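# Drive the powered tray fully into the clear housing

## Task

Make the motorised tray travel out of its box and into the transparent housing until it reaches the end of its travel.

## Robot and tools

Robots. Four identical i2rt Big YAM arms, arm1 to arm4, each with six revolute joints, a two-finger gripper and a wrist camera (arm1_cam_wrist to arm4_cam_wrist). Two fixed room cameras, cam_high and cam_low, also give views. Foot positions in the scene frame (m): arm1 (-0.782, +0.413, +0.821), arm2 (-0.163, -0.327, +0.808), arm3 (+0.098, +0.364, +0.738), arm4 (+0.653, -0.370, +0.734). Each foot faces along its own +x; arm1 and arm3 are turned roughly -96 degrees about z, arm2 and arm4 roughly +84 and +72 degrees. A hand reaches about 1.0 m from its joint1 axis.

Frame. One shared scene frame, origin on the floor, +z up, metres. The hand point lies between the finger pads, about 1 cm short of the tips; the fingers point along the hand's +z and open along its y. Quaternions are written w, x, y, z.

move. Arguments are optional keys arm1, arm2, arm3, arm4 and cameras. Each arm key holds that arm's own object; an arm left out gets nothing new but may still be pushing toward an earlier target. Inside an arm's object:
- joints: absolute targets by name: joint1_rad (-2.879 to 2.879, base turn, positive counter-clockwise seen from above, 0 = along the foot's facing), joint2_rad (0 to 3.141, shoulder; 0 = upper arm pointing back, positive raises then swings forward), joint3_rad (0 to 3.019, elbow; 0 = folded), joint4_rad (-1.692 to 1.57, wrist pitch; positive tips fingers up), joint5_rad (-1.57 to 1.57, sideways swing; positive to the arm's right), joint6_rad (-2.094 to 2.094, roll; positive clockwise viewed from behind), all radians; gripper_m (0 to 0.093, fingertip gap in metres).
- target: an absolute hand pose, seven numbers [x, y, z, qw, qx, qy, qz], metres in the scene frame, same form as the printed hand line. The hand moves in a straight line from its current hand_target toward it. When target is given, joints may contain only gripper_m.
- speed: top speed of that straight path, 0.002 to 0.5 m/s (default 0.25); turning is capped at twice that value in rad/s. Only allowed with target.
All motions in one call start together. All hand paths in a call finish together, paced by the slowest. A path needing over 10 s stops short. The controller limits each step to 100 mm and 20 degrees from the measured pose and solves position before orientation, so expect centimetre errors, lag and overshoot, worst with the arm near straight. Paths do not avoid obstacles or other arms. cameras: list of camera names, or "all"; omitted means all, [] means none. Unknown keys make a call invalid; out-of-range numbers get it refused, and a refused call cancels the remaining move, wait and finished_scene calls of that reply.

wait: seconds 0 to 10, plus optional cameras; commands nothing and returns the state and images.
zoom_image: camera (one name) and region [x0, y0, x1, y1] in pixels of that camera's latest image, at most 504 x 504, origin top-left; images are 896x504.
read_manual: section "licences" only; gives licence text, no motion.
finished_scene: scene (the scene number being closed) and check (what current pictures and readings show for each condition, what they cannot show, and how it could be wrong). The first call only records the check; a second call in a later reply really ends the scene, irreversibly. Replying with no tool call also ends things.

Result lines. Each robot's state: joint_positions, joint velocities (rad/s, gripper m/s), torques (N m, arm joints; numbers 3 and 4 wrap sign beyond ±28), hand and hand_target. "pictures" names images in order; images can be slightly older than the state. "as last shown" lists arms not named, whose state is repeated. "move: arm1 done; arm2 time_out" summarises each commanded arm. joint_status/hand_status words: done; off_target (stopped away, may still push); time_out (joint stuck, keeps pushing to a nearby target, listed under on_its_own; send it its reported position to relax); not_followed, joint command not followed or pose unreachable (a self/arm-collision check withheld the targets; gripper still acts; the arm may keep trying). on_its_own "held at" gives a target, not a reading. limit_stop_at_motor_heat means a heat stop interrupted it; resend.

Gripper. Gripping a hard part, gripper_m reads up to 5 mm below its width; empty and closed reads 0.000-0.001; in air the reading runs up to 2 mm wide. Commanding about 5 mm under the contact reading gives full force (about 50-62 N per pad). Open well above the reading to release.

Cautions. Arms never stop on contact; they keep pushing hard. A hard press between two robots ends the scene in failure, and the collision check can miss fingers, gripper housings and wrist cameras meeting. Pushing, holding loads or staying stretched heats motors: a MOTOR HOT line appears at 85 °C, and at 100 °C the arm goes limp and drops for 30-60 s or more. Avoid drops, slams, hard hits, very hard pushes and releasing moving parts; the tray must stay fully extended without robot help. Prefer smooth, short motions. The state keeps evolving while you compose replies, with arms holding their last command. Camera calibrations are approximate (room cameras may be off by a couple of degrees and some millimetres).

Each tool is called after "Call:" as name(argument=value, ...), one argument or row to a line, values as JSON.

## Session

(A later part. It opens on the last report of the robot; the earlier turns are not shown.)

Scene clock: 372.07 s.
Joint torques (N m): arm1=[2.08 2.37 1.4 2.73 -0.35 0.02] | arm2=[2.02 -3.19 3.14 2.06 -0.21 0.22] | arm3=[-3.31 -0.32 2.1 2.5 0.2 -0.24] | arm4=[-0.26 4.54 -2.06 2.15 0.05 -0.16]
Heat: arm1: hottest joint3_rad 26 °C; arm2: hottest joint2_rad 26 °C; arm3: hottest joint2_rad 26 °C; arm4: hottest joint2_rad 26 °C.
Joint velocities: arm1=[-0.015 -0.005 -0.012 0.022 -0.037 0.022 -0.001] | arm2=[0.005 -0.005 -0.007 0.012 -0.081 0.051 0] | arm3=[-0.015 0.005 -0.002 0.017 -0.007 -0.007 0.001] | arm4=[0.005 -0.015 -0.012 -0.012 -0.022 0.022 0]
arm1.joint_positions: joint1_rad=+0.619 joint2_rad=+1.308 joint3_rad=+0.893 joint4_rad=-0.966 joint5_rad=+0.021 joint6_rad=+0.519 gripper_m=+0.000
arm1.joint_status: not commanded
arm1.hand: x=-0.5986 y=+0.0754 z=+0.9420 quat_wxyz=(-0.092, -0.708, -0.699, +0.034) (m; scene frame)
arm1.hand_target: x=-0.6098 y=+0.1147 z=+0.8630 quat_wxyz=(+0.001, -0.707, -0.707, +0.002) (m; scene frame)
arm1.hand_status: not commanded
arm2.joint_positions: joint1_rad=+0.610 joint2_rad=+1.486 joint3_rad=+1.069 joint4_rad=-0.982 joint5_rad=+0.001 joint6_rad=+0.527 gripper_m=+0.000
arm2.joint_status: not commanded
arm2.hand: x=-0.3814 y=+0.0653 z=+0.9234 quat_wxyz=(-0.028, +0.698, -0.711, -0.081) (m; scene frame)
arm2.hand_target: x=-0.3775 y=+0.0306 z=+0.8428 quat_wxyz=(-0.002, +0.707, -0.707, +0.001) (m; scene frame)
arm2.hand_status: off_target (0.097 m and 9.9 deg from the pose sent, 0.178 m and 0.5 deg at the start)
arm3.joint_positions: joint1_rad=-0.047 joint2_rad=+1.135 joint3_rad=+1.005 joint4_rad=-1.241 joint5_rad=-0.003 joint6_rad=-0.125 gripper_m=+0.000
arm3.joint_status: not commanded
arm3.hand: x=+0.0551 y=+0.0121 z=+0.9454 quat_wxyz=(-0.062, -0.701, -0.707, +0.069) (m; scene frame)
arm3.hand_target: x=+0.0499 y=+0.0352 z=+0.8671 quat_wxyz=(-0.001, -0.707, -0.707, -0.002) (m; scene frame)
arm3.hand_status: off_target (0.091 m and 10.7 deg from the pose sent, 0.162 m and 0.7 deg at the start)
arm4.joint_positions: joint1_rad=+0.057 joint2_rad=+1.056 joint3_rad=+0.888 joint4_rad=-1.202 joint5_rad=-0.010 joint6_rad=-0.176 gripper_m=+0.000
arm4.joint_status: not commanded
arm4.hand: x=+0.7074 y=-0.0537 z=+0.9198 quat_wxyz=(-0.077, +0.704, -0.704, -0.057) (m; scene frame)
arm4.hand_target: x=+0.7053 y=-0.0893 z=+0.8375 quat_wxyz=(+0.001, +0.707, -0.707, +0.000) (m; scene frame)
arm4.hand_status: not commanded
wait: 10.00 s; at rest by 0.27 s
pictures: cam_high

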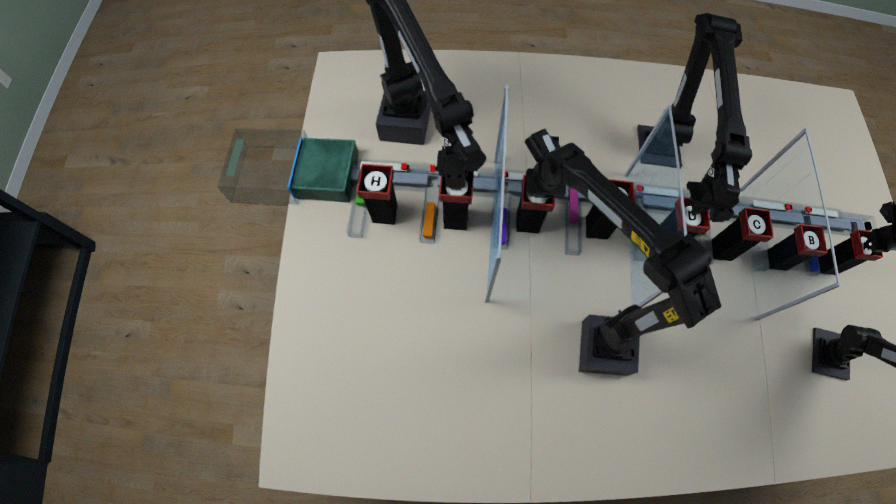

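Call:
wait(
  seconds=10,
  cameras=[],
)

Call:
wait(
  seconds=10,
  cameras=[],
)

Call:
wait(
  seconds=10,
  cameras=[],
)

Call:
wait(
  seconds=10,
  cameras=["arm3_cam_wrist", "arm1_cam_wrist"],
)

Scene clock: 382.23 s.
Joint torques (N m): arm1=[2.14 2.37 1.39 2.73 -0.34 0.02] | arm2=[1.79 -3.55 2.95 2.21 -0.27 0.22] | arm3=[-3.25 -0.32 2.13 2.48 0.21 -0.25] | arm4=[-0.26 4.54 -2.07 2.18 0.05 -0.17]
Heat: arm1: hottest joint3_rad 26 °C; arm2: hottest joint2_rad 26 °C; arm3: hottest joint2_rad 26 °C; arm4: hottest joint2_rad 26 °C.
Joint velocities: arm1=[0.005 0.005 0.007 -0.002 0.007 -0.007 -0.001] | arm2=[0.005 -0.005 0.002 0.002 -0.037 0.051 -0.001] | arm3=[0.005 -0.005 0.002 0.002 -0.007 -0.051 -0.001] | arm4=[-0.005 0.005 -0.007 0.007 -0.007 0.007 0]
arm1.joint_positions: joint1_rad=+0.619 joint2_rad=+1.308 joint3_rad=+0.893 joint4_rad=-0.966 joint5_rad=+0.021 joint6_rad=+0.519 gripper_m=+0.000
arm1.joint_status: not commanded
arm1.hand: x=-0.5986 y=+0.0754 z=+0.9420 quat_wxyz=(-0.092, -0.708, -0.699, +0.034) (m; scene frame)
arm1.hand_target: x=-0.6098 y=+0.1147 z=+0.8630 quat_wxyz=(+0.001, -0.707, -0.707, +0.002) (m; scene frame)
arm1.hand_status: not commanded
arm2.joint_positions: joint1_rad=+0.610 joint2_rad=+1.486 joint3_rad=+1.069 joint4_rad=-0.982 joint5_rad=+0.001 joint6_rad=+0.527 gripper_m=+0.000
arm2.joint_status: not commanded
arm2.hand: x=-0.3814 y=+0.0653 z=+0.9234 quat_wxyz=(-0.028, +0.698, -0.711, -0.081) (m; scene frame)
arm2.hand_target: x=-0.3775 y=+0.0306 z=+0.8428 quat_wxyz=(-0.002, +0.707, -0.707, +0.001) (m; scene frame)
arm2.hand_status: off_target (0.097 m and 9.9 deg from the pose sent, 0.178 m and 0.5 deg at the start)
arm3.joint_positions: joint1_rad=-0.047 joint2_rad=+1.135 joint3_rad=+1.005 joint4_rad=-1.241 joint5_rad=-0.003 joint6_rad=-0.125 gripper_m=+0.000
arm3.joint_status: not commanded
arm3.hand: x=+0.0551 y=+0.0121 z=+0.9454 quat_wxyz=(-0.062, -0.701, -0.707, +0.069) (m; scene frame)
arm3.hand_target: x=+0.0499 y=+0.0352 z=+0.8671 quat_wxyz=(-0.001, -0.707, -0.707, -0.002) (m; scene frame)
arm3.hand_status: off_target (0.091 m and 10.7 deg from the pose sent, 0.162 m and 0.7 deg at the start)
arm4.joint_positions: joint1_rad=+0.057 joint2_rad=+1.056 joint3_rad=+0.888 joint4_rad=-1.202 joint5_rad=-0.010 joint6_rad=-0.176 gripper_m=+0.000
arm4.joint_status: not commanded
arm4.hand: x=+0.7074 y=-0.0537 z=+0.9198 quat_wxyz=(-0.077, +0.704, -0.704, -0.057) (m; scene frame)
arm4.hand_target: x=+0.7053 y=-0.0893 z=+0.8375 quat_wxyz=(+0.001, +0.707, -0.707, +0.000) (m; scene frame)
arm4.hand_status: not commanded
wait: 10.00 s; at rest by 0.10 s
pictures: none
No camera images: "cameras" was empty.

Scene clock: 392.23 s.
Joint torques (N m): arm1=[2.08 2.49 1.36 2.69 -0.35 0.01] | arm2=[1.49 -3.6 3.18 2.21 -0.24 0.25] | arm3=[-3.31 -0.32 2.1 2.48 0.21 -0.24] | arm4=[-0.26 4.48 -2.07 2.18 0.05 -0.17]
Heat: arm1: hottest joint3_rad 26 °C; arm2: hottest joint2_rad 26 °C; arm3: hottest joint2_rad 26 °C; arm4: hottest joint2_rad 26 °C.
Joint velocities: arm1=[-0.005 -0.005 0.002 -0.002 -0.022 -0.037 0.001] | arm2=[-0.015 -0.015 0.007 0.007 -0.037 -0.007 0] | arm3=[-0.015 -0.005 0.012 -0.022 -0.081 -0.007 0] | arm4=[-0.005 -0.015 0.002 0.002 -0.007 0.037 0]
arm1.joint_positions: joint1_rad=+0.619 joint2_rad=+1.308 joint3_rad=+0.893 joint4_rad=-0.966 joint5_rad=+0.021 joint6_rad=+0.519 gripper_m=+0.000
arm1.joint_status: not commanded
arm1.hand: x=-0.5986 y=+0.0754 z=+0.9420 quat_wxyz=(-0.092, -0.708, -0.699, +0.034) (m; scene frame)
arm1.hand_target: x=-0.6098 y=+0.1147 z=+0.8630 quat_wxyz=(+0.001, -0.707, -0.707, +0.002) (m; scene frame)
arm1.hand_status: not commanded
arm2.joint_positions: joint1_rad=+0.610 joint2_rad=+1.486 joint3_rad=+1.069 joint4_rad=-0.982 joint5_rad=+0.001 joint6_rad=+0.527 gripper_m=+0.000
arm2.joint_status: not commanded
arm2.hand: x=-0.3814 y=+0.0653 z=+0.9234 quat_wxyz=(-0.028, +0.698, -0.711, -0.081) (m; scene frame)
arm2.hand_target: x=-0.3775 y=+0.0306 z=+0.8428 quat_wxyz=(-0.002, +0.707, -0.707, +0.001) (m; scene frame)
arm2.hand_status: off_target (0.097 m and 9.9 deg from the pose sent, 0.178 m and 0.5 deg at the start)
arm3.joint_positions: joint1_rad=-0.047 joint2_rad=+1.135 joint3_rad=+1.005 joint4_rad=-1.241 joint5_rad=-0.003 joint6_rad=-0.125 gripper_m=+0.000
arm3.joint_status: not commanded
arm3.hand: x=+0.0551 y=+0.0121 z=+0.9454 quat_wxyz=(-0.062, -0.701, -0.707, +0.069) (m; scene frame)
arm3.hand_target: x=+0.0499 y=+0.0352 z=+0.8671 quat_wxyz=(-0.001, -0.707, -0.707, -0.002) (m; scene frame)
arm3.hand_status: off_target (0.091 m and 10.7 deg from the pose sent, 0.162 m and 0.7 deg at the start)
arm4.joint_positions: joint1_rad=+0.057 joint2_rad=+1.056 joint3_rad=+0.888 joint4_rad=-1.202 joint5_rad=-0.010 joint6_rad=-0.176 gripper_m=+0.000
arm4.joint_status: not commanded
arm4.hand: x=+0.7074 y=-0.0537 z=+0.9198 quat_wxyz=(-0.077, +0.704, -0.704, -0.057) (m; scene frame)
arm4.hand_target: x=+0.7053 y=-0.0893 z=+0.8375 quat_wxyz=(+0.001, +0.707, -0.707, +0.000) (m; scene frame)
arm4.hand_status: not commanded
wait: 10.00 s; at rest by 0.27 s
pictures: none
No camera images: "cameras" was empty.

Scene clock: 402.23 s.
Joint torques (N m): arm1=[1.96 2.49 1.42 2.73 -0.33 0.01] | arm2=[1.9 -3.49 3.1 2.03 -0.23 0.24] | arm3=[-3.37 -0.32 2.1 2.5 0.21 -0.24] | arm4=[-0.26 4.42 -2.06 2.17 0.06 -0.17]
Heat: arm1: hottest joint3_rad 26 °C; arm2: hottest joint2_rad 26 °C; arm3: hottest joint2_rad 26 °C; arm4: hottest joint2_rad 26 °C.
Joint velocities: arm1=[0.005 -0.005 -0.002 0.002 -0.007 -0.037 -0.001] | arm2=[-0.005 0.005 -0.022 0.007 0.066 -0.007 -0.001] | arm3=[0.005 0.005 -0.017 -0.007 -0.022 0.022 -0.001] | arm4=[-0.005 -0.024 -0.002 -0.002 0.037 -0.007 -0.001]
arm1.joint_positions: joint1_rad=+0.619 joint2_rad=+1.308 joint3_rad=+0.893 joint4_rad=-0.966 joint5_rad=+0.021 joint6_rad=+0.519 gripper_m=+0.000
arm1.joint_status: not commanded
arm1.hand: x=-0.5986 y=+0.0754 z=+0.9420 quat_wxyz=(-0.092, -0.708, -0.699, +0.034) (m; scene frame)
arm1.hand_target: x=-0.6098 y=+0.1147 z=+0.8630 quat_wxyz=(+0.001, -0.707, -0.707, +0.002) (m; scene frame)
arm1.hand_status: not commanded
arm2.joint_positions: joint1_rad=+0.610 joint2_rad=+1.486 joint3_rad=+1.069 joint4_rad=-0.982 joint5_rad=+0.001 joint6_rad=+0.527 gripper_m=+0.000
arm2.joint_status: not commanded
arm2.hand: x=-0.3814 y=+0.0653 z=+0.9234 quat_wxyz=(-0.028, +0.698, -0.711, -0.081) (m; scene frame)
arm2.hand_target: x=-0.3775 y=+0.0306 z=+0.8428 quat_wxyz=(-0.002, +0.707, -0.707, +0.001) (m; scene frame)
arm2.hand_status: off_target (0.097 m and 9.9 deg from the pose sent, 0.178 m and 0.5 deg at the start)
arm3.joint_positions: joint1_rad=-0.047 joint2_rad=+1.135 joint3_rad=+1.005 joint4_rad=-1.241 joint5_rad=-0.003 joint6_rad=-0.125 gripper_m=+0.000
arm3.joint_status: not commanded
arm3.hand: x=+0.0551 y=+0.0121 z=+0.9454 quat_wxyz=(-0.062, -0.701, -0.707, +0.069) (m; scene frame)
arm3.hand_target: x=+0.0499 y=+0.0352 z=+0.8671 quat_wxyz=(-0.001, -0.707, -0.707, -0.002) (m; scene frame)
arm3.hand_status: off_target (0.091 m and 10.7 deg from the pose sent, 0.162 m and 0.7 deg at the start)
arm4.joint_positions: joint1_rad=+0.057 joint2_rad=+1.056 joint3_rad=+0.888 joint4_rad=-1.202 joint5_rad=-0.010 joint6_rad=-0.176 gripper_m=+0.000
arm4.joint_status: not commanded
arm4.hand: x=+0.7074 y=-0.0537 z=+0.9198 quat_wxyz=(-0.077, +0.704, -0.704, -0.057) (m; scene frame)
arm4.hand_target: x=+0.7053 y=-0.0893 z=+0.8375 quat_wxyz=(+0.001, +0.707, -0.707, +0.000) (m; scene frame)
arm4.hand_status: not commanded
wait: 10.00 s; at rest by 0.27 s
pictures: none
No camera images: "cameras" was empty.

Scene clock: 412.23 s.
Joint torques (N m): arm1=[2.08 2.32 1.33 2.7 -0.35 0.01] | arm2=[1.96 -3.37 3.14 2.18 -0.25 0.22] | arm3=[-3.43 -0.21 2.1 2.48 0.2 -0.25] | arm4=[-0.26 4.48 -2.06 2.17 0.05 -0.17]
Heat: arm1: hottest joint3_rad 26 °C; arm2: hottest joint2_rad 26 °C; arm3: hottest joint2_rad 26 °C; arm4: hottest joint2_rad 26 °C.
Joint velocities: arm1=[-0.015 0.005 -0.017 -0.007 -0.037 -0.081 0] | arm2=[-0.005 -0.005 -0.002 0.012 0.022 -0.007 0] | arm3=[-0.015 -0.015 -0.002 -0.012 0.095 -0.022 0] | arm4=[0.005 -0.005 0.002 -0.012 0.066 0.022 0]
arm1.joint_positions: joint1_rad=+0.619 joint2_rad=+1.308 joint3_rad=+0.893 joint4_rad=-0.966 joint5_rad=+0.021 joint6_rad=+0.519 gripper_m=+0.000
arm1.joint_status: not commanded
arm1.hand: x=-0.5986 y=+0.0754 z=+0.9420 quat_wxyz=(-0.092, -0.708, -0.699, +0.034) (m; scene frame)
arm1.hand_target: x=-0.6098 y=+0.1147 z=+0.8630 quat_wxyz=(+0.001, -0.707, -0.707, +0.002) (m; scene frame)
arm1.hand_status: not commanded
arm2.joint_positions: joint1_rad=+0.610 joint2_rad=+1.486 joint3_rad=+1.069 joint4_rad=-0.982 joint5_rad=+0.001 joint6_rad=+0.527 gripper_m=+0.000
arm2.joint_status: not commanded
arm2.hand: x=-0.3814 y=+0.0653 z=+0.9234 quat_wxyz=(-0.028, +0.698, -0.711, -0.081) (m; scene frame)
arm2.hand_target: x=-0.3775 y=+0.0306 z=+0.8428 quat_wxyz=(-0.002, +0.707, -0.707, +0.001) (m; scene frame)
arm2.hand_status: off_target (0.097 m and 9.9 deg from the pose sent, 0.178 m and 0.5 deg at the start)
arm3.joint_positions: joint1_rad=-0.047 joint2_rad=+1.135 joint3_rad=+1.005 joint4_rad=-1.241 joint5_rad=-0.003 joint6_rad=-0.125 gripper_m=+0.000
arm3.joint_status: not commanded
arm3.hand: x=+0.0551 y=+0.0121 z=+0.9454 quat_wxyz=(-0.062, -0.701, -0.707, +0.069) (m; scene frame)
arm3.hand_target: x=+0.0499 y=+0.0352 z=+0.8671 quat_wxyz=(-0.001, -0.707, -0.707, -0.002) (m; scene frame)
arm3.hand_status: off_target (0.091 m and 10.7 deg from the pose sent, 0.162 m and 0.7 deg at the start)
arm4.joint_positions: joint1_rad=+0.057 joint2_rad=+1.056 joint3_rad=+0.888 joint4_rad=-1.202 joint5_rad=-0.010 joint6_rad=-0.176 gripper_m=+0.000
arm4.joint_status: not commanded
arm4.hand: x=+0.7074 y=-0.0537 z=+0.9198 quat_wxyz=(-0.077, +0.704, -0.704, -0.057) (m; scene frame)
arm4.hand_target: x=+0.7053 y=-0.0893 z=+0.8375 quat_wxyz=(+0.001, +0.707, -0.707, +0.000) (m; scene frame)
arm4.hand_status: not commanded
wait: 10.00 s; at rest by 0.27 s
pictures: arm1_cam_wrist, arm3_cam_wrist
camera_calibration:
arm1_cam_wrist: T_world_to_cam=[[-0.995102, 0.0000898093, -0.0988508, -0.501984], [-0.0450369, 0.88977, 0.454182, -0.520293], [0.0879953, 0.45641, -0.885408, 0.973229], [0, 0, 0, 1]] pos_world=[-0.608598, 0.0187954, 1.04839]
arm3_cam_wrist: T_world_to_cam=[[-0.999944, -0.00711865, 0.00788608, 0.046824], [-0.00302281, 0.902264, 0.431173, -0.415559], [-0.0101847, 0.431125, -0.902235, 0.976097], [0, 0, 0, 1]] pos_world=[0.0555065, -0.0455421, 1.05948]

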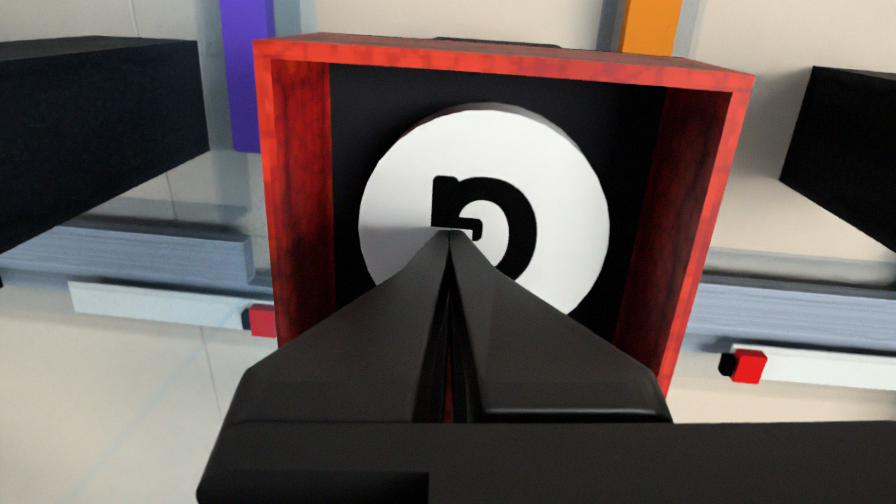

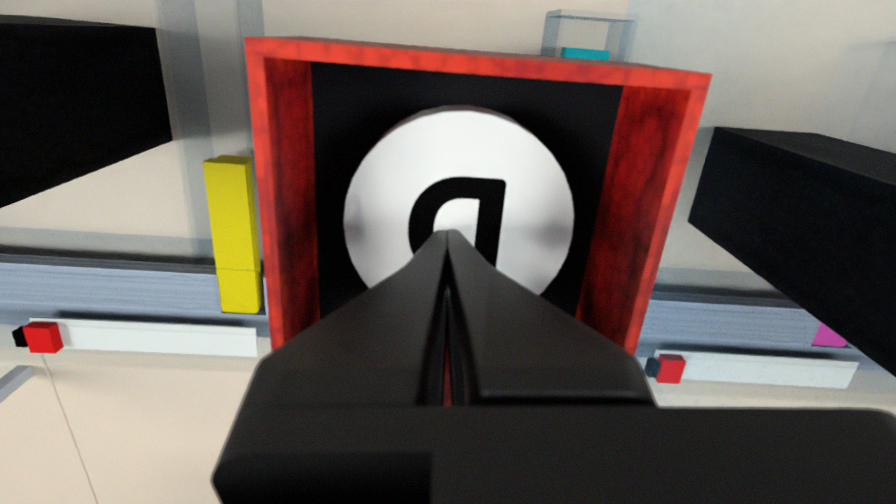

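Call:
move(
  arm1={"target": [-0.602, 0.068, 1.012, 0, 0.7071, 0.7071, 0], "speed": 0.4},
  arm3={"target": [0.055, 0.0, 1.02, 0, 0.7071, 0.7071, 0], "speed": 0.4},
  arm4={"target": [0.708, -0.035, 1.012, 0, 0.7071, -0.7071, 0], "speed": 0.4},
  cameras=[],
)

Call:
move(
  arm1={"target": [-0.822, 0.071, 1.012, 0, 0.7071, 0.7071, 0], "speed": 0.4},
  arm3={"target": [0.275, -0.012, 1.02, 0, 0.7071, 0.7071, 0], "speed": 0.4},
  arm4={"target": [0.486, -0.022, 1.012, 0, 0.7071, -0.7071, 0], "speed": 0.4},
  cameras=["arm1_cam_wrist", "arm3_cam_wrist", "arm4_cam_wrist"],
)

Scene clock: 413.93 s.
Joint torques (N m): arm1=[-0.03 -7.47 11.47 0.43 -0.06 -0.15] | arm2=[1.73 -3.25 3.07 2.17 -0.23 0.25] | arm3=[-0.44 -10.17 15.05 -0.02 0.03 -0.03] | arm4=[0.97 -6.12 16.01 -0.51 0.03 0.02]
Heat: arm1: hottest joint3_rad 26 °C; arm2: hottest joint2_rad 26 °C; arm3: hottest joint2_rad 26 °C; arm4: hottest joint2_rad 26 °C.
move: arm1 off_target; arm3 off_target; arm4 off_target
Joint velocities: arm1=[-0.005 -0.015 -0.017 0.007 -0.066 0.066 0.001] | arm2=[0.015 0.005 0.012 -0.017 -0.022 0.022 0.001] | arm3=[-0.005 -0.015 -0.002 -0.007 -0.081 -0.022 -0.001] | arm4=[-0.005 -0.015 -0.017 -0.012 0.037 0.007 -0.001]
arm1.joint_positions: joint1_rad=+0.601 joint2_rad=+1.370 joint3_rad=+1.120 joint4_rad=-1.357 joint5_rad=+0.006 joint6_rad=+0.496 gripper_m=+0.000
arm1.joint_status: not commanded
arm1.hand: x=-0.6081 y=+0.0831 z=+0.9984 quat_wxyz=(+0.015, -0.709, -0.705, -0.003) (m; scene frame)
arm1.hand_target: x=-0.6019 y=+0.0677 z=+1.0128 quat_wxyz=(-0.001, -0.708, -0.706, -0.001) (m; scene frame)
arm1.hand_status: off_target (0.021 m and 1.8 deg from the pose sent, 0.071 m and 11.3 deg at the start)
arm2.joint_positions: joint1_rad=+0.610 joint2_rad=+1.486 joint3_rad=+1.069 joint4_rad=-0.982 joint5_rad=+0.001 joint6_rad=+0.527 gripper_m=+0.000
arm2.joint_status: not commanded
arm2.hand: x=-0.3814 y=+0.0653 z=+0.9234 quat_wxyz=(-0.028, +0.698, -0.711, -0.081) (m; scene frame)
arm2.hand_target: x=-0.3775 y=+0.0306 z=+0.8428 quat_wxyz=(-0.002, +0.707, -0.707, +0.001) (m; scene frame)
arm2.hand_status: not commanded
arm3.joint_positions: joint1_rad=-0.047 joint2_rad=+1.255 joint3_rad=+1.287 joint4_rad=-1.600 joint5_rad=+0.007 joint6_rad=-0.116 gripper_m=+0.000
arm3.joint_status: not commanded
arm3.hand: x=+0.0528 y=+0.0112 z=+1.0112 quat_wxyz=(+0.002, -0.707, -0.707, -0.005) (m; scene frame)
arm3.hand_target: x=+0.0548 y=-0.0009 z=+1.0205 quat_wxyz=(+0.000, -0.707, -0.707, +0.000) (m; scene frame)
arm3.hand_status: off_target (0.014 m and 0.7 deg from the pose sent, 0.076 m and 10.7 deg at the start)
arm4.joint_positions: joint1_rad=+0.060 joint2_rad=+1.204 joint3_rad=+1.190 joint4_rad=-1.594 joint5_rad=-0.008 joint6_rad=-0.176 gripper_m=+0.000
arm4.joint_status: not commanded
arm4.hand: x=+0.7068 y=-0.0509 z=+0.9887 quat_wxyz=(+0.019, +0.708, -0.706, +0.012) (m; scene frame)
arm4.hand_target: x=+0.7077 y=-0.0357 z=+1.0110 quat_wxyz=(-0.001, +0.708, -0.706, -0.001) (m; scene frame)
arm4.hand_status: off_target (0.028 m and 2.6 deg from the pose sent, 0.094 m and 11.0 deg at the start)
pictures: none
No camera images: "cameras" was empty.

Scene clock: 415.70 s.
Joint torques (N m): arm1=[-0.21 -6.53 8.54 0.58 -0.11 -0.16] | arm2=[1.79 -3.31 3.15 2.22 -0.23 0.22] | arm3=[-1.44 -12.34 15.31 0.17 0.09 -0.05] | arm4=[0.97 -7.71 16.31 -0.16 0.07 0.06]
Heat: arm1: hottest joint3_rad 26 °C; arm2: hottest joint2_rad 26 °C; arm3: hottest joint2_rad 26 °C; arm4: hottest joint2_rad 26 °C.
move: arm1 done; arm3 off_target; arm4 off_target
Joint velocities: arm1=[-0.005 0.005 0.012 -0.002 -0.022 0.007 -0.001] | arm2=[-0.015 0.005 -0.017 -0.007 0.037 0.066 0] | arm3=[-0.005 -0.015 -0.002 0.002 -0.007 -0.007 0.001] | arm4=[-0.005 -0.005 0.002 -0.007 -0.066 0.022 0]
arm1.joint_positions: joint1_rad=+0.010 joint2_rad=+1.251 joint3_rad=+1.046 joint4_rad=-1.362 joint5_rad=-0.004 joint6_rad=-0.098 gripper_m=+0.000
arm1.joint_status: not commanded
arm1.hand: x=-0.8171 y=+0.0732 z=+1.0099 quat_wxyz=(-0.007, -0.708, -0.707, -0.001) (m; scene frame)
arm1.hand_target: x=-0.8189 y=+0.0720 z=+1.0120 quat_wxyz=(-0.008, -0.707, -0.707, -0.003) (m; scene frame)
arm1.hand_status: done (0.006 m and 0.8 deg from the pose sent, 0.215 m and 1.8 deg at the start)
arm2: as last shown
arm3.joint_positions: joint1_rad=+0.522 joint2_rad=+1.390 joint3_rad=+1.406 joint4_rad=-1.600 joint5_rad=+0.026 joint6_rad=+0.446 gripper_m=+0.000
arm3.joint_status: not commanded
arm3.hand: x=+0.2651 y=-0.0011 z=+1.0105 quat_wxyz=(+0.012, -0.705, -0.710, +0.002) (m; scene frame)
arm3.hand_target: x=+0.2727 y=-0.0127 z=+1.0195 quat_wxyz=(+0.004, -0.707, -0.707, +0.006) (m; scene frame)
arm3.hand_status: off_target (0.018 m and 1.4 deg from the pose sent, 0.224 m and 0.7 deg at the start)
arm4.joint_positions: joint1_rad=+0.683 joint2_rad=+1.316 joint3_rad=+1.291 joint4_rad=-1.584 joint5_rad=-0.007 joint6_rad=+0.444 gripper_m=+0.000
arm4.joint_status: not commanded
arm4.hand: x=+0.4932 y=-0.0402 z=+0.9894 quat_wxyz=(+0.011, +0.709, -0.705, +0.021) (m; scene frame)
arm4.hand_target: x=+0.4835 y=-0.0237 z=+1.0116 quat_wxyz=(+0.000, +0.707, -0.707, -0.005) (m; scene frame)
arm4.hand_status: off_target (0.030 m and 2.8 deg from the pose sent, 0.224 m and 2.6 deg at the start)
pictures: arm1_cam_wrist, arm3_cam_wrist, arm4_cam_wrist
camera_calibration:
arm1_cam_wrist: T_world_to_cam=[[-0.999626, -0.000495158, -0.0273339, -0.788586], [-0.0168298, 0.799067, 0.601007, -0.677648], [0.021544, 0.601242, -0.798776, 0.901223], [0, 0, 0, 1]] pos_world=[-0.819112, -0.000758198, 1.10559]
arm3_cam_wrist: T_world_to_cam=[[-0.999864, -0.0056227, 0.0154812, 0.24851], [0.00482705, 0.798621, 0.601815, -0.605718], [-0.0157474, 0.601808, -0.798485, 0.939527], [0, 0, 0, 1]] pos_world=[0.266195, -0.080279, 1.11088]
arm4_cam_wrist: T_world_to_cam=[[0.999671, 0.00825182, 0.0242846, -0.51828], [-0.00882744, -0.778291, 0.627841, -0.643704], [0.0240813, -0.627849, -0.777963, 0.857159], [0, 0, 0, 1]] pos_world=[0.491785, 0.041454, 1.08357]

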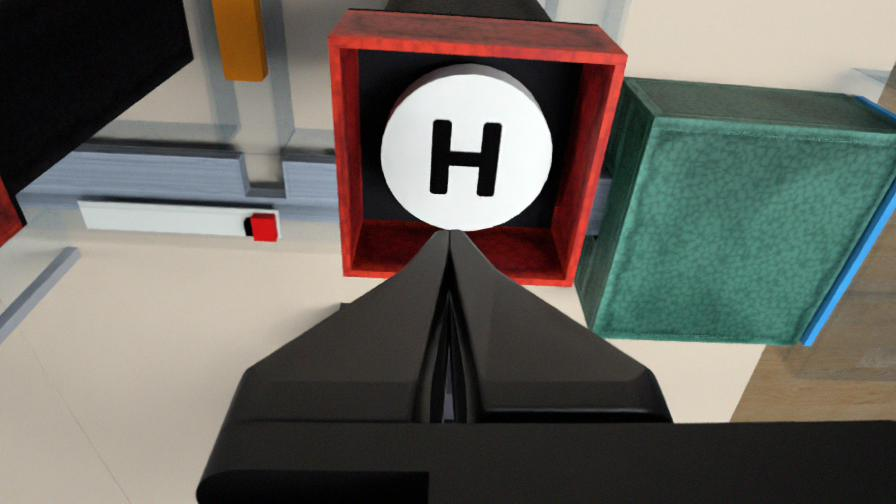

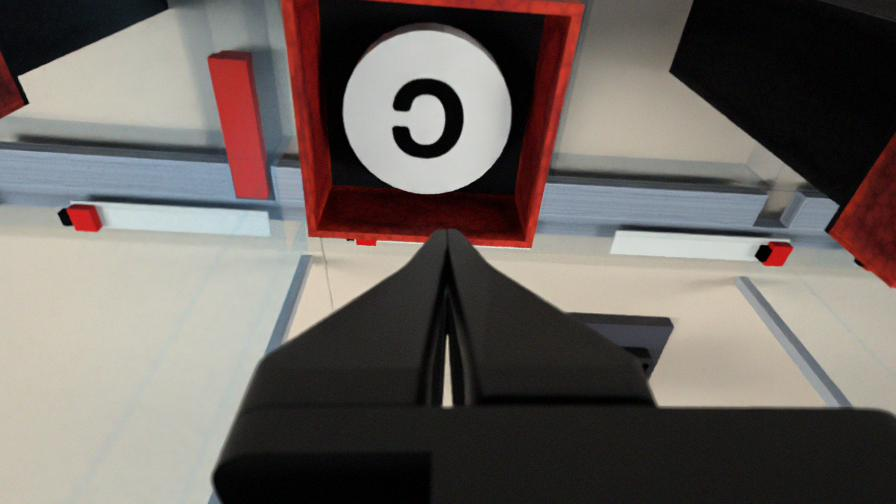

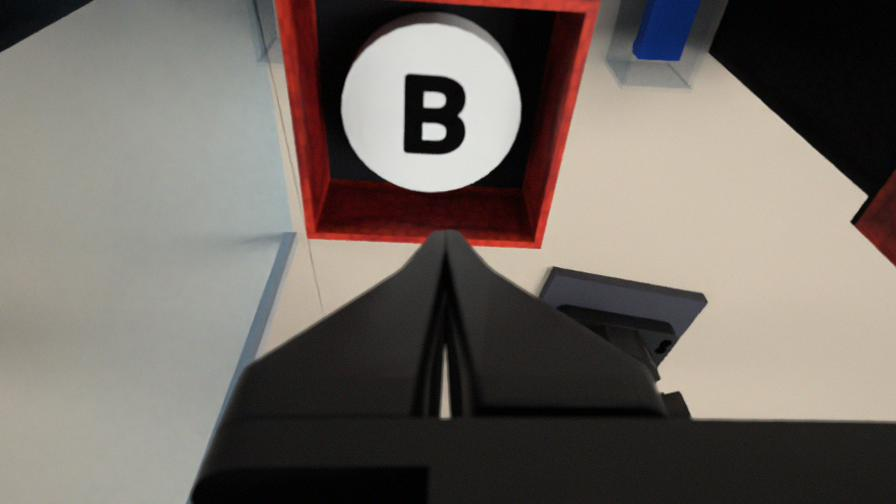

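Call:
move(
  arm1={"target": [-0.825, 0.107, 0.838, 0, 0.7071, 0.7071, 0], "speed": 0.18},
  arm3={"target": [0.275, 0.009, 0.83, 0, 0.7071, 0.7071, 0], "speed": 0.18},
  arm4={"target": [0.480, -0.056, 0.810, 0, 0.7071, -0.7071, 0], "speed": 0.18},
  cameras=["arm1_cam_wrist", "arm3_cam_wrist", "arm4_cam_wrist"],
)

Scene clock: 418.60 s.
Joint torques (N m): arm1=[-0.56 3.72 0.95 3.07 0.32 -0.15] | arm2=[1.55 -3.25 3.08 2.29 -0.27 0.19] | arm3=[-0.03 -1.32 3.11 2.15 -0.22 -0.03] | arm4=[1.73 3.84 0.21 1.95 -0.32 0.05]
Heat: arm1: hottest joint3_rad 27 °C; arm2: hottest joint2_rad 26 °C; arm3: hottest joint2_rad 27 °C; arm4: hottest joint3_rad 27 °C.
move: arm1 off_target; arm3 off_target; arm4 off_target
Joint velocities: arm1=[0.005 -0.005 -0.002 -0.007 0.007 0.11 0] | arm2=[-0.005 -0.005 -0.017 -0.022 -0.051 0.007 -0.001] | arm3=[0.005 -0.005 0.007 -0.012 -0.037 -0.051 0] | arm4=[0.005 0.005 0.002 -0.012 -0.007 -0.037 0]
arm1.joint_positions: joint1_rad=-0.007 joint2_rad=+1.188 joint3_rad=+0.752 joint4_rad=-0.952 joint5_rad=-0.003 joint6_rad=-0.121 gripper_m=+0.000
arm1.joint_status: not commanded
arm1.hand: x=-0.8216 y=+0.0813 z=+0.9261 quat_wxyz=(-0.061, -0.703, -0.705, +0.070) (m; scene frame)
arm1.hand_target: x=-0.8211 y=+0.1232 z=+0.8555 quat_wxyz=(-0.001, -0.707, -0.707, -0.001) (m; scene frame)
arm1.hand_status: off_target (0.092 m and 10.7 deg from the pose sent, 0.175 m and 0.8 deg at the start)
arm2: as last shown
arm3.joint_positions: joint1_rad=+0.525 joint2_rad=+1.276 joint3_rad=+1.077 joint4_rad=-1.166 joint5_rad=+0.024 joint6_rad=+0.460 gripper_m=+0.000
arm3.joint_status: not commanded
arm3.hand: x=+0.2684 y=-0.0015 z=+0.9317 quat_wxyz=(-0.093, -0.707, -0.701, +0.036) (m; scene frame)
arm3.hand_target: x=+0.2656 y=+0.0238 z=+0.8466 quat_wxyz=(+0.001, -0.707, -0.707, +0.001) (m; scene frame)
arm3.hand_status: off_target (0.102 m and 11.4 deg from the pose sent, 0.181 m and 1.4 deg at the start; pose on its path clipped on 26 of 61 steps)
arm4.joint_positions: joint1_rad=+0.720 joint2_rad=+1.213 joint3_rad=+0.974 joint4_rad=-1.133 joint5_rad=+0.011 joint6_rad=+0.491 gripper_m=+0.000
arm4.joint_status: not commanded
arm4.hand: x=+0.4805 y=-0.0383 z=+0.9079 quat_wxyz=(-0.033, +0.702, -0.706, -0.089) (m; scene frame)
arm4.hand_target: x=+0.4885 y=-0.0689 z=+0.8249 quat_wxyz=(-0.001, +0.707, -0.707, +0.000) (m; scene frame)
arm4.hand_status: off_target (0.099 m and 10.9 deg from the pose sent, 0.181 m and 2.8 deg at the start)
pictures: arm1_cam_wrist, arm3_cam_wrist, arm4_cam_wrist
camera_calibration:
arm1_cam_wrist: T_world_to_cam=[[-0.999962, -0.00765116, -0.00425056, -0.816421], [-0.00874571, 0.89267, 0.450626, -0.49557], [0.000346541, 0.450645, -0.892703, 0.911306], [0, 0, 0, 1]] pos_world=[-0.82104, 0.0254584, 1.03337]
arm3_cam_wrist: T_world_to_cam=[[-0.996457, 0.00191697, -0.0840875, 0.344937], [-0.0348148, 0.900675, 0.433096, -0.389987], [0.0765658, 0.434489, -0.897417, 0.943978], [0, 0, 0, 1]] pos_world=[0.257861, -0.059558, 1.04505]
arm4_cam_wrist: T_world_to_cam=[[0.997603, 0.00116587, -0.0691824, -0.418035], [0.0317801, -0.895875, 0.443168, -0.447528], [-0.0614622, -0.444304, -0.893765, 0.948512], [0, 0, 0, 1]] pos_world=[0.489553, 0.0209861, 1.01716]

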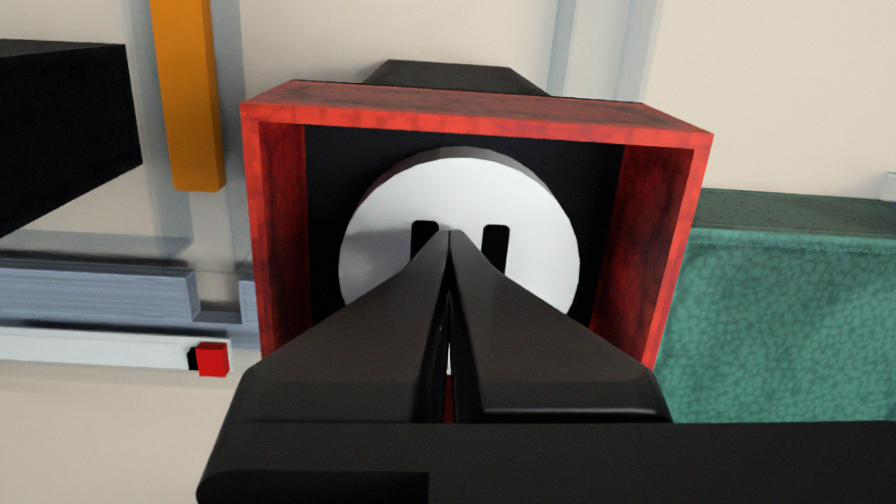

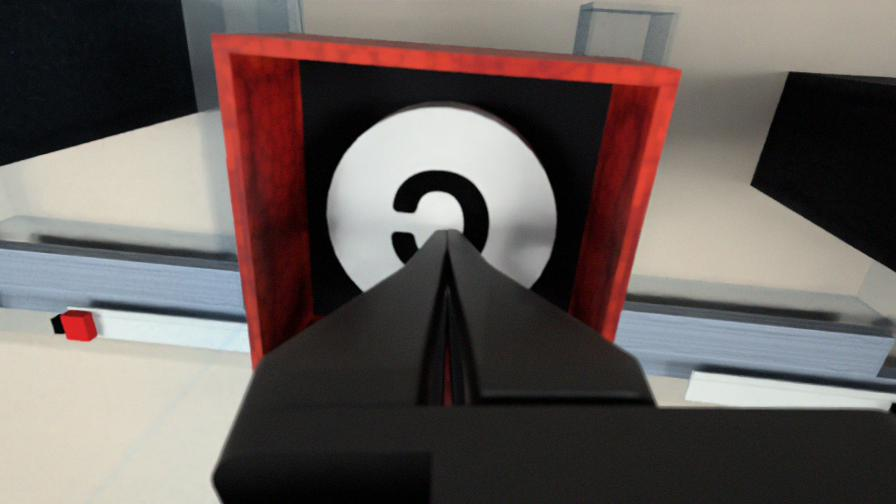

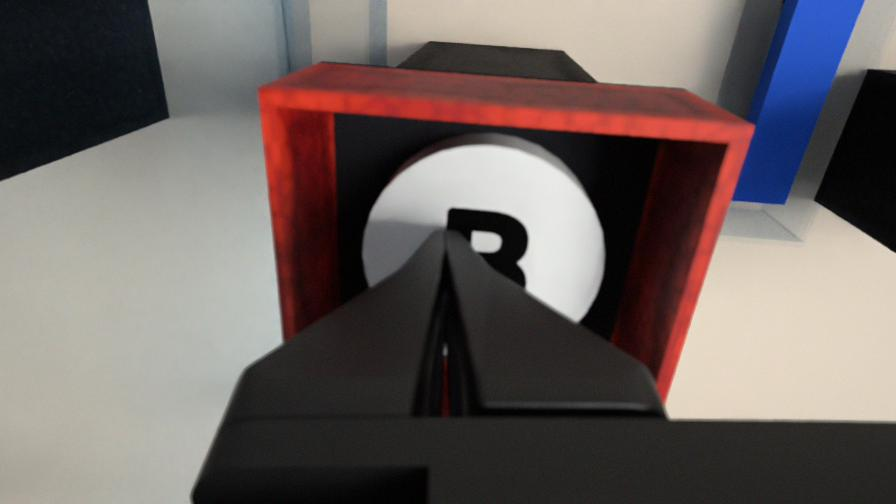

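Call:
wait(
  seconds=8,
  cameras=["cam_high", "cam_low"],
)

Call:
zoom_image(
  camera="cam_high",
  region=[340, 150, 600, 260],
)

Call:
zoom_image(
  camera="cam_low",
  region=[290, 170, 560, 300],
)

Scene clock: 426.73 s.
Joint torques (N m): arm1=[-0.5 3.78 0.98 3.07 0.33 -0.16] | arm2=[1.79 -3.31 3.17 2.17 -0.26 0.21] | arm3=[0.15 -1.32 3.11 2.15 -0.22 -0.03] | arm4=[1.79 3.84 0.23 1.99 -0.32 0.06]
Heat: arm1: hottest joint3_rad 26 °C; arm2: hottest joint2_rad 26 °C; arm3: hottest joint2_rad 27 °C; arm4: hottest joint2_rad 26 °C.
Joint velocities: arm1=[0.015 0.005 -0.007 -0.002 0.022 0.007 0] | arm2=[-0.015 0.005 -0.002 0.002 -0.037 -0.037 0] | arm3=[-0.015 -0.005 -0.002 0.007 0.037 -0.066 0] | arm4=[-0.005 -0.005 -0.017 -0.007 0.051 -0.066 -0.001]
arm1.joint_positions: joint1_rad=-0.007 joint2_rad=+1.188 joint3_rad=+0.752 joint4_rad=-0.952 joint5_rad=-0.003 joint6_rad=-0.122 gripper_m=+0.000
arm1.joint_status: not commanded
arm1.hand: x=-0.8216 y=+0.0813 z=+0.9261 quat_wxyz=(-0.061, -0.703, -0.706, +0.070) (m; scene frame)
arm1.hand_target: x=-0.8211 y=+0.1232 z=+0.8555 quat_wxyz=(-0.001, -0.707, -0.707, -0.001) (m; scene frame)
arm1.hand_status: off_target (0.092 m and 10.7 deg from the pose sent, 0.175 m and 0.8 deg at the start)
arm2.joint_positions: joint1_rad=+0.610 joint2_rad=+1.486 joint3_rad=+1.069 joint4_rad=-0.982 joint5_rad=+0.001 joint6_rad=+0.527 gripper_m=+0.000
arm2.joint_status: not commanded
arm2.hand: x=-0.3814 y=+0.0653 z=+0.9234 quat_wxyz=(-0.028, +0.698, -0.711, -0.081) (m; scene frame)
arm2.hand_target: x=-0.3775 y=+0.0306 z=+0.8428 quat_wxyz=(-0.002, +0.707, -0.707, +0.001) (m; scene frame)
arm2.hand_status: not commanded
arm3.joint_positions: joint1_rad=+0.525 joint2_rad=+1.276 joint3_rad=+1.077 joint4_rad=-1.166 joint5_rad=+0.024 joint6_rad=+0.461 gripper_m=+0.000
arm3.joint_status: not commanded
arm3.hand: x=+0.2684 y=-0.0015 z=+0.9317 quat_wxyz=(-0.093, -0.707, -0.701, +0.036) (m; scene frame)
arm3.hand_target: x=+0.2656 y=+0.0238 z=+0.8466 quat_wxyz=(+0.001, -0.707, -0.707, +0.001) (m; scene frame)
arm3.hand_status: off_target (0.102 m and 11.4 deg from the pose sent, 0.181 m and 1.4 deg at the start; pose on its path clipped on 26 of 61 steps)
arm4.joint_positions: joint1_rad=+0.720 joint2_rad=+1.213 joint3_rad=+0.974 joint4_rad=-1.133 joint5_rad=+0.011 joint6_rad=+0.492 gripper_m=+0.000
arm4.joint_status: not commanded
arm4.hand: x=+0.4805 y=-0.0383 z=+0.9079 quat_wxyz=(-0.033, +0.701, -0.706, -0.089) (m; scene frame)
arm4.hand_target: x=+0.4885 y=-0.0689 z=+0.8249 quat_wxyz=(-0.001, +0.707, -0.707, +0.000) (m; scene frame)
arm4.hand_status: off_target (0.099 m and 10.9 deg from the pose sent, 0.181 m and 2.8 deg at the start)
wait: 8.00 s; at rest by 0.13 s
pictures: cam_high, cam_low

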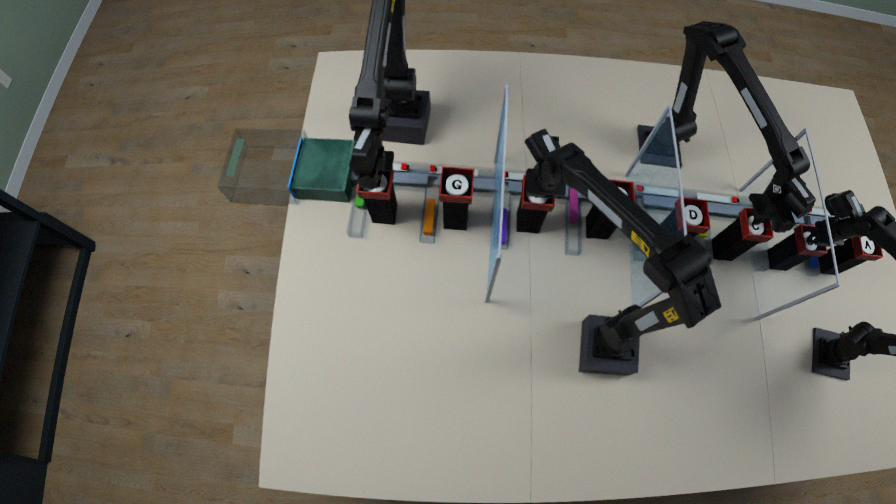

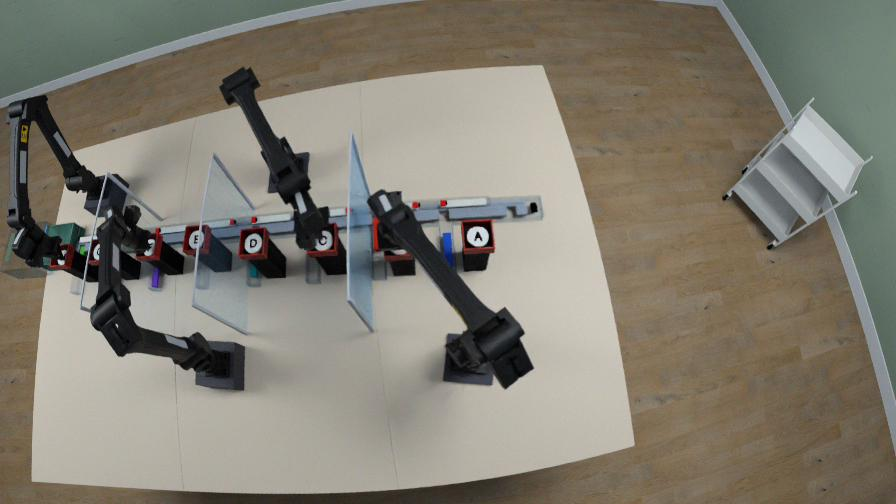

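Scaled by 1.938 from the camera's 896x504 image, which has a finer 1280x720 frame.

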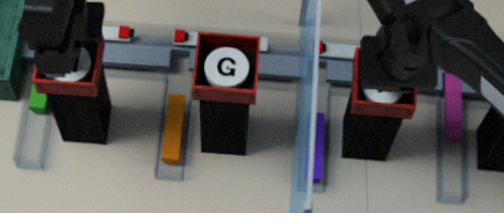

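Scaled by 1.867 from the camera's 896x504 image, which has a finer 1280x720 frame.

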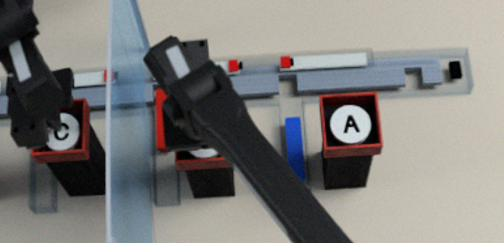

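Call:
wait(
  seconds=5,
  cameras=["cam_high"],
)

Call:
move(
  arm2={"target": [-0.378, 0.075, 1.012, 0, 0.7071, -0.7071, 0], "speed": 0.4},
  cameras=[],
)

Call:
move(
  arm2={"target": [-0.152, 0.076, 1.012, 0, 0.7071, -0.7071, 0], "speed": 0.4},
  cameras=["arm2_cam_wrist"],
)

Call:
move(
  arm2={"target": [-0.153, 0.013, 0.83, 0, 0.7071, -0.7071, 0], "speed": 0.18},
  cameras=["arm2_cam_wrist", "cam_high", "cam_low"],
)

Scene clock: 431.90 s.
Joint torques (N m): arm1=[-0.5 3.66 0.96 3.06 0.32 -0.16] | arm2=[1.9 -3.37 2.99 2.24 -0.25 0.2] | arm3=[0.09 -1.32 3.1 2.14 -0.22 -0.04] | arm4=[1.73 3.84 0.23 1.99 -0.32 0.06]
Heat: arm1: hottest joint3_rad 26 °C; arm2: hottest joint2_rad 26 °C; arm3: hottest joint2_rad 27 °C; arm4: hottest joint2_rad 26 °C.
Joint velocities: arm1=[-0.005 -0.015 0.022 -0.012 -0.007 0.037 -0.001] | arm2=[-0.005 -0.024 0.007 -0.007 -0.022 -0.081 -0.001] | arm3=[-0.005 -0.005 -0.007 -0.007 -0.037 0.007 0.002] | arm4=[-0.005 -0.005 0.002 -0.017 -0.007 -0.022 0]
arm1.joint_positions: joint1_rad=-0.007 joint2_rad=+1.188 joint3_rad=+0.752 joint4_rad=-0.952 joint5_rad=-0.003 joint6_rad=-0.122 gripper_m=+0.000
arm1.joint_status: not commanded
arm1.hand: x=-0.8216 y=+0.0813 z=+0.9261 quat_wxyz=(-0.061, -0.703, -0.706, +0.070) (m; scene frame)
arm1.hand_target: x=-0.8211 y=+0.1232 z=+0.8555 quat_wxyz=(-0.001, -0.707, -0.707, -0.001) (m; scene frame)
arm1.hand_status: off_target (0.092 m and 10.7 deg from the pose sent, 0.175 m and 0.8 deg at the start)
arm2.joint_positions: joint1_rad=+0.610 joint2_rad=+1.486 joint3_rad=+1.069 joint4_rad=-0.982 joint5_rad=+0.001 joint6_rad=+0.527 gripper_m=+0.000
arm2.joint_status: not commanded
arm2.hand: x=-0.3814 y=+0.0653 z=+0.9234 quat_wxyz=(-0.028, +0.698, -0.711, -0.081) (m; scene frame)
arm2.hand_target: x=-0.3775 y=+0.0306 z=+0.8428 quat_wxyz=(-0.002, +0.707, -0.707, +0.001) (m; scene frame)
arm2.hand_status: not commanded
arm3.joint_positions: joint1_rad=+0.525 joint2_rad=+1.276 joint3_rad=+1.077 joint4_rad=-1.166 joint5_rad=+0.024 joint6_rad=+0.461 gripper_m=+0.000
arm3.joint_status: not commanded
arm3.hand: x=+0.2684 y=-0.0015 z=+0.9317 quat_wxyz=(-0.093, -0.707, -0.701, +0.036) (m; scene frame)
arm3.hand_target: x=+0.2656 y=+0.0238 z=+0.8466 quat_wxyz=(+0.001, -0.707, -0.707, +0.001) (m; scene frame)
arm3.hand_status: off_target (0.102 m and 11.4 deg from the pose sent, 0.181 m and 1.4 deg at the start; pose on its path clipped on 26 of 61 steps)
arm4.joint_positions: joint1_rad=+0.720 joint2_rad=+1.213 joint3_rad=+0.974 joint4_rad=-1.133 joint5_rad=+0.011 joint6_rad=+0.492 gripper_m=+0.000
arm4.joint_status: not commanded
arm4.hand: x=+0.4805 y=-0.0383 z=+0.9079 quat_wxyz=(-0.033, +0.701, -0.707, -0.089) (m; scene frame)
arm4.hand_target: x=+0.4885 y=-0.0689 z=+0.8249 quat_wxyz=(-0.001, +0.707, -0.708, +0.000) (m; scene frame)
arm4.hand_status: off_target (0.099 m and 10.9 deg from the pose sent, 0.181 m and 2.8 deg at the start)
wait: 5.00 s; at rest by 0.10 s
pictures: cam_high

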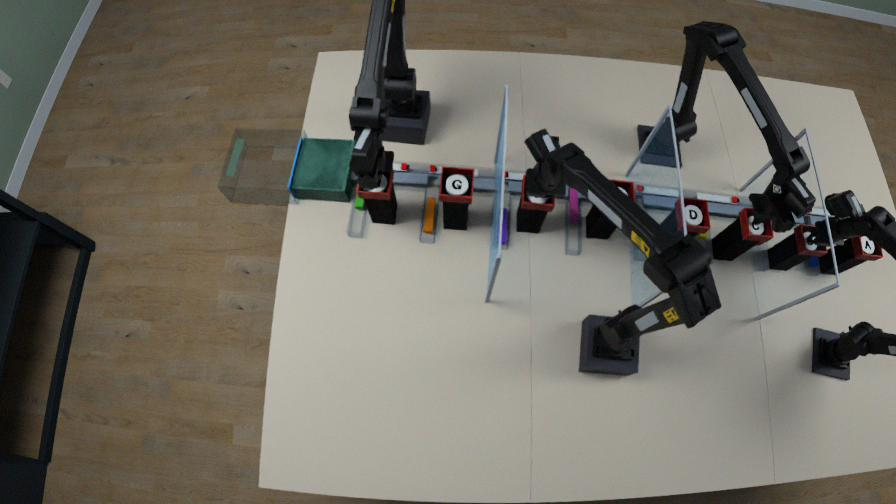

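Scene clock: 433.37 s.
Joint torques (N m): arm1=[-0.5 3.49 0.96 3.08 0.34 -0.16] | arm2=[-1.44 -13.16 13.61 -0.36 -0.19 -0.02] | arm3=[0.15 -1.32 3.1 2.14 -0.22 -0.04] | arm4=[1.73 3.84 0.21 1.98 -0.33 0.06]
Heat: arm1: hottest joint3_rad 26 °C; arm2: hottest joint2_rad 26 °C; arm3: hottest joint2_rad 27 °C; arm4: hottest joint2_rad 26 °C.
move: arm2 off_target
Joint velocities: arm1=[0.005 -0.005 -0.017 0.007 -0.007 -0.007 0.001] | arm2=[0.005 -0.015 -0.002 0.007 0.022 0.037 -0.001] | arm3=[-0.015 -0.005 0.002 0.007 0.007 -0.037 0] | arm4=[-0.015 0.005 0.002 0.007 -0.051 0.007 0]
arm1.joint_positions: joint1_rad=-0.007 joint2_rad=+1.188 joint3_rad=+0.752 joint4_rad=-0.952 joint5_rad=-0.003 joint6_rad=-0.122 gripper_m=+0.000
arm1.joint_status: not commanded
arm1.hand: x=-0.8216 y=+0.0813 z=+0.9261 quat_wxyz=(-0.061, -0.703, -0.706, +0.070) (m; scene frame)
arm1.hand_target: x=-0.8211 y=+0.1232 z=+0.8555 quat_wxyz=(-0.001, -0.707, -0.707, -0.001) (m; scene frame)
arm1.hand_status: not commanded
arm2.joint_positions: joint1_rad=+0.603 joint2_rad=+1.511 joint3_rad=+1.340 joint4_rad=-1.398 joint5_rad=-0.006 joint6_rad=+0.493 gripper_m=+0.000
arm2.joint_status: not commanded
arm2.hand: x=-0.3783 y=+0.0614 z=+1.0081 quat_wxyz=(-0.001, +0.710, -0.705, +0.001) (m; scene frame)
arm2.hand_target: x=-0.3779 y=+0.0751 z=+1.0121 quat_wxyz=(+0.000, +0.707, -0.707, +0.000) (m; scene frame)
arm2.hand_status: off_target (0.014 m and 0.5 deg from the pose sent, 0.089 m and 9.9 deg at the start)
arm3.joint_positions: joint1_rad=+0.525 joint2_rad=+1.276 joint3_rad=+1.077 joint4_rad=-1.166 joint5_rad=+0.024 joint6_rad=+0.461 gripper_m=+0.000
arm3.joint_status: not commanded
arm3.hand: x=+0.2684 y=-0.0015 z=+0.9317 quat_wxyz=(-0.093, -0.707, -0.701, +0.036) (m; scene frame)
arm3.hand_target: x=+0.2656 y=+0.0238 z=+0.8466 quat_wxyz=(+0.001, -0.707, -0.707, +0.001) (m; scene frame)
arm3.hand_status: not commanded
arm4.joint_positions: joint1_rad=+0.720 joint2_rad=+1.213 joint3_rad=+0.974 joint4_rad=-1.133 joint5_rad=+0.011 joint6_rad=+0.492 gripper_m=+0.000
arm4.joint_status: not commanded
arm4.hand: x=+0.4805 y=-0.0383 z=+0.9079 quat_wxyz=(-0.033, +0.701, -0.707, -0.089) (m; scene frame)
arm4.hand_target: x=+0.4885 y=-0.0689 z=+0.8249 quat_wxyz=(-0.001, +0.707, -0.708, +0.000) (m; scene frame)
arm4.hand_status: not commanded
pictures: none
No camera images: "cameras" was empty.

Scene clock: 435.13 s.
Joint torques (N m): arm1=[-0.5 3.66 0.98 3.11 0.34 -0.16] | arm2=[-1.08 -13.68 10.91 -0.25 -0.21 -0.01] | arm3=[0.21 -1.26 3.1 2.17 -0.23 -0.02] | arm4=[1.79 3.84 0.24 1.99 -0.32 0.06]
Heat: arm1: hottest joint3_rad 26 °C; arm2: hottest joint2_rad 26 °C; arm3: hottest joint2_rad 26 °C; arm4: hottest joint2_rad 26 °C.
move: arm2 done
Joint velocities: arm1=[-0.015 -0.015 0.002 -0.002 -0.022 0.007 -0.002] | arm2=[-0.015 -0.005 0.007 -0.012 -0.081 -0.066 0.001] | arm3=[-0.015 -0.015 0.012 0.002 0.022 0.022 0] | arm4=[-0.024 -0.015 0.002 0.007 -0.051 -0.022 0]
arm1, arm3, arm4: as last shown
arm2.joint_positions: joint1_rad=+0.075 joint2_rad=+1.407 joint3_rad=+1.221 joint4_rad=-1.398 joint5_rad=-0.012 joint6_rad=-0.027 gripper_m=+0.000
arm2.joint_status: not commanded
arm2.hand: x=-0.1555 y=+0.0714 z=+1.0075 quat_wxyz=(+0.005, +0.707, -0.707, +0.002) (m; scene frame)
arm2.hand_target: x=-0.1522 y=+0.0728 z=+1.0123 quat_wxyz=(+0.004, +0.707, -0.707, -0.001) (m; scene frame)
arm2.hand_status: done (0.007 m and 0.6 deg from the pose sent, 0.227 m and 0.5 deg at the start)
pictures: arm2_cam_wrist
camera_calibration:
arm2_cam_wrist: T_world_to_cam=[[0.999932, 0.00661709, 0.00955451, 0.143479], [-0.00044164, -0.799867, 0.600178, -0.543524], [0.0116138, -0.600141, -0.79981, 0.978159], [0, 0, 0, 1]] pos_world=[-0.155069, 0.151337, 1.10718]

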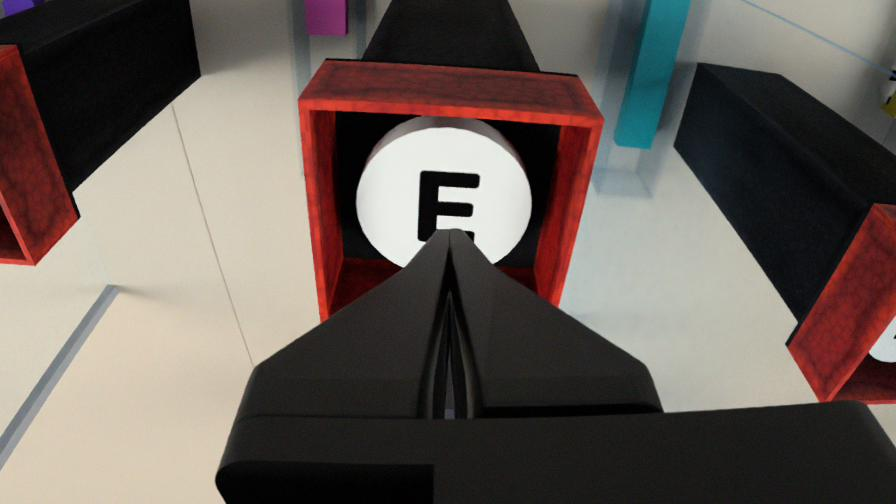

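Scene clock: 436.87 s.
Joint torques (N m): arm1=[-0.62 3.78 0.94 3.1 0.32 -0.17] | arm2=[-0.5 0.73 0.88 2.26 0.03 0.1] | arm3=[0.15 -1.38 3.07 2.18 -0.24 -0.03] | arm4=[1.79 3.84 0.23 1.99 -0.32 0.06]
Heat: arm1: hottest joint3_rad 26 °C; arm2: hottest joint2_rad 26 °C; arm3: hottest joint2_rad 26 °C; arm4: hottest joint2_rad 26 °C.
move: arm2 off_target
Joint velocities: arm1=[0.005 0.015 0.007 -0.002 -0.081 0.022 0.001] | arm2=[-0.005 -0.015 0.007 0.002 -0.037 0.037 0] | arm3=[0.005 -0.005 0.002 -0.012 -0.037 -0.051 0.001] | arm4=[-0.015 -0.015 -0.017 0.007 -0.081 -0.022 0.001]
arm1, arm3, arm4: as last shown
arm2.joint_positions: joint1_rad=+0.075 joint2_rad=+1.251 joint3_rad=+0.881 joint4_rad=-1.007 joint5_rad=-0.012 joint6_rad=-0.027 gripper_m=+0.000
arm2.joint_status: not commanded
arm2.hand: x=-0.1556 y=+0.0429 z=+0.9403 quat_wxyz=(-0.070, +0.704, -0.703, -0.068) (m; scene frame)
arm2.hand_target: x=-0.1548 y=+0.0016 z=+0.8608 quat_wxyz=(+0.000, +0.707, -0.707, +0.000) (m; scene frame)
arm2.hand_status: off_target (0.114 m and 11.2 deg from the pose sent, 0.187 m and 0.6 deg at the start; pose on its path clipped on 22 of 52 steps)
pictures: arm2_cam_wrist, cam_high, cam_low
camera_calibration:
arm2_cam_wrist: T_world_to_cam=[[0.999847, 0.00580741, 0.0165291, 0.137946], [-0.00174813, -0.905683, 0.423953, -0.355948], [0.0174321, -0.423917, -0.905533, 0.999996], [0, 0, 0, 1]] pos_world=[-0.155979, 0.100738, 1.05416]

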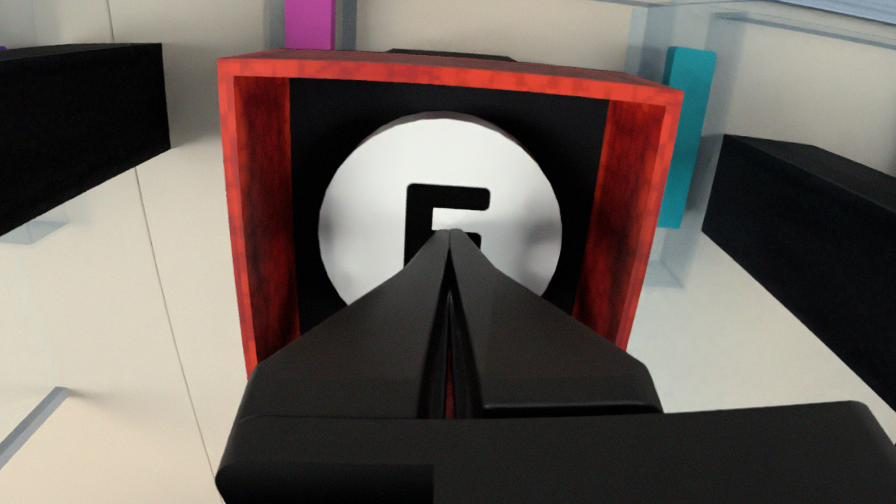

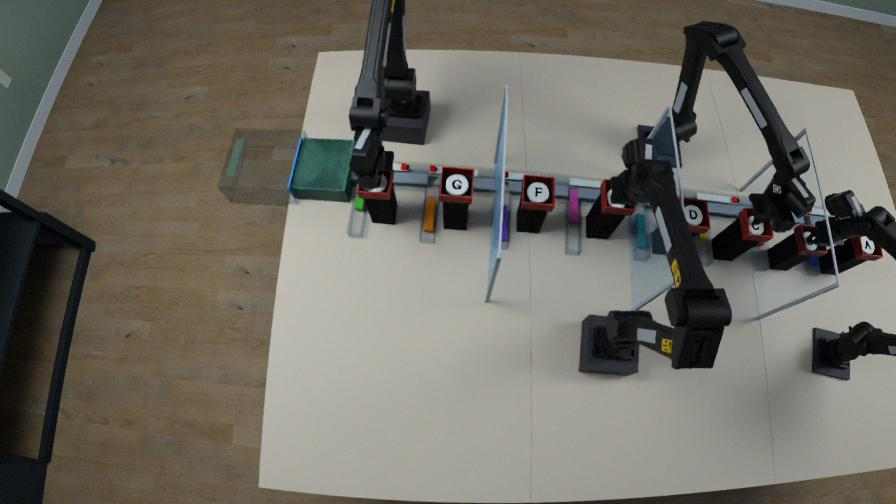

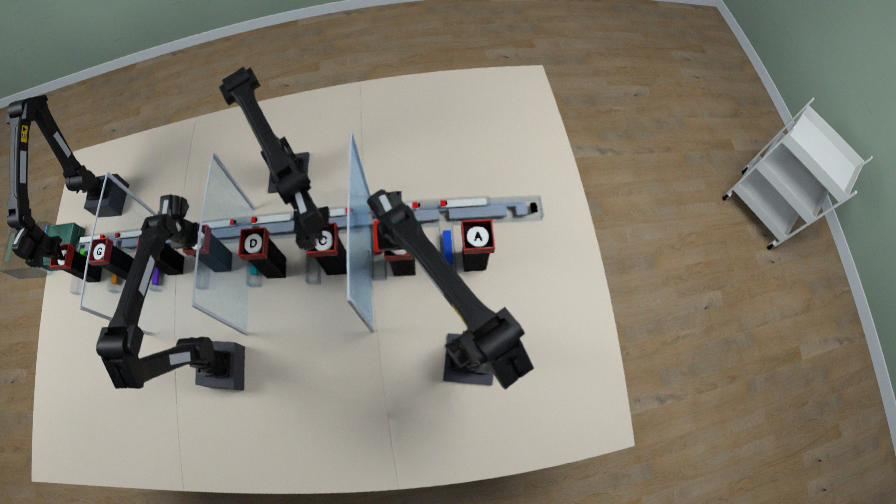

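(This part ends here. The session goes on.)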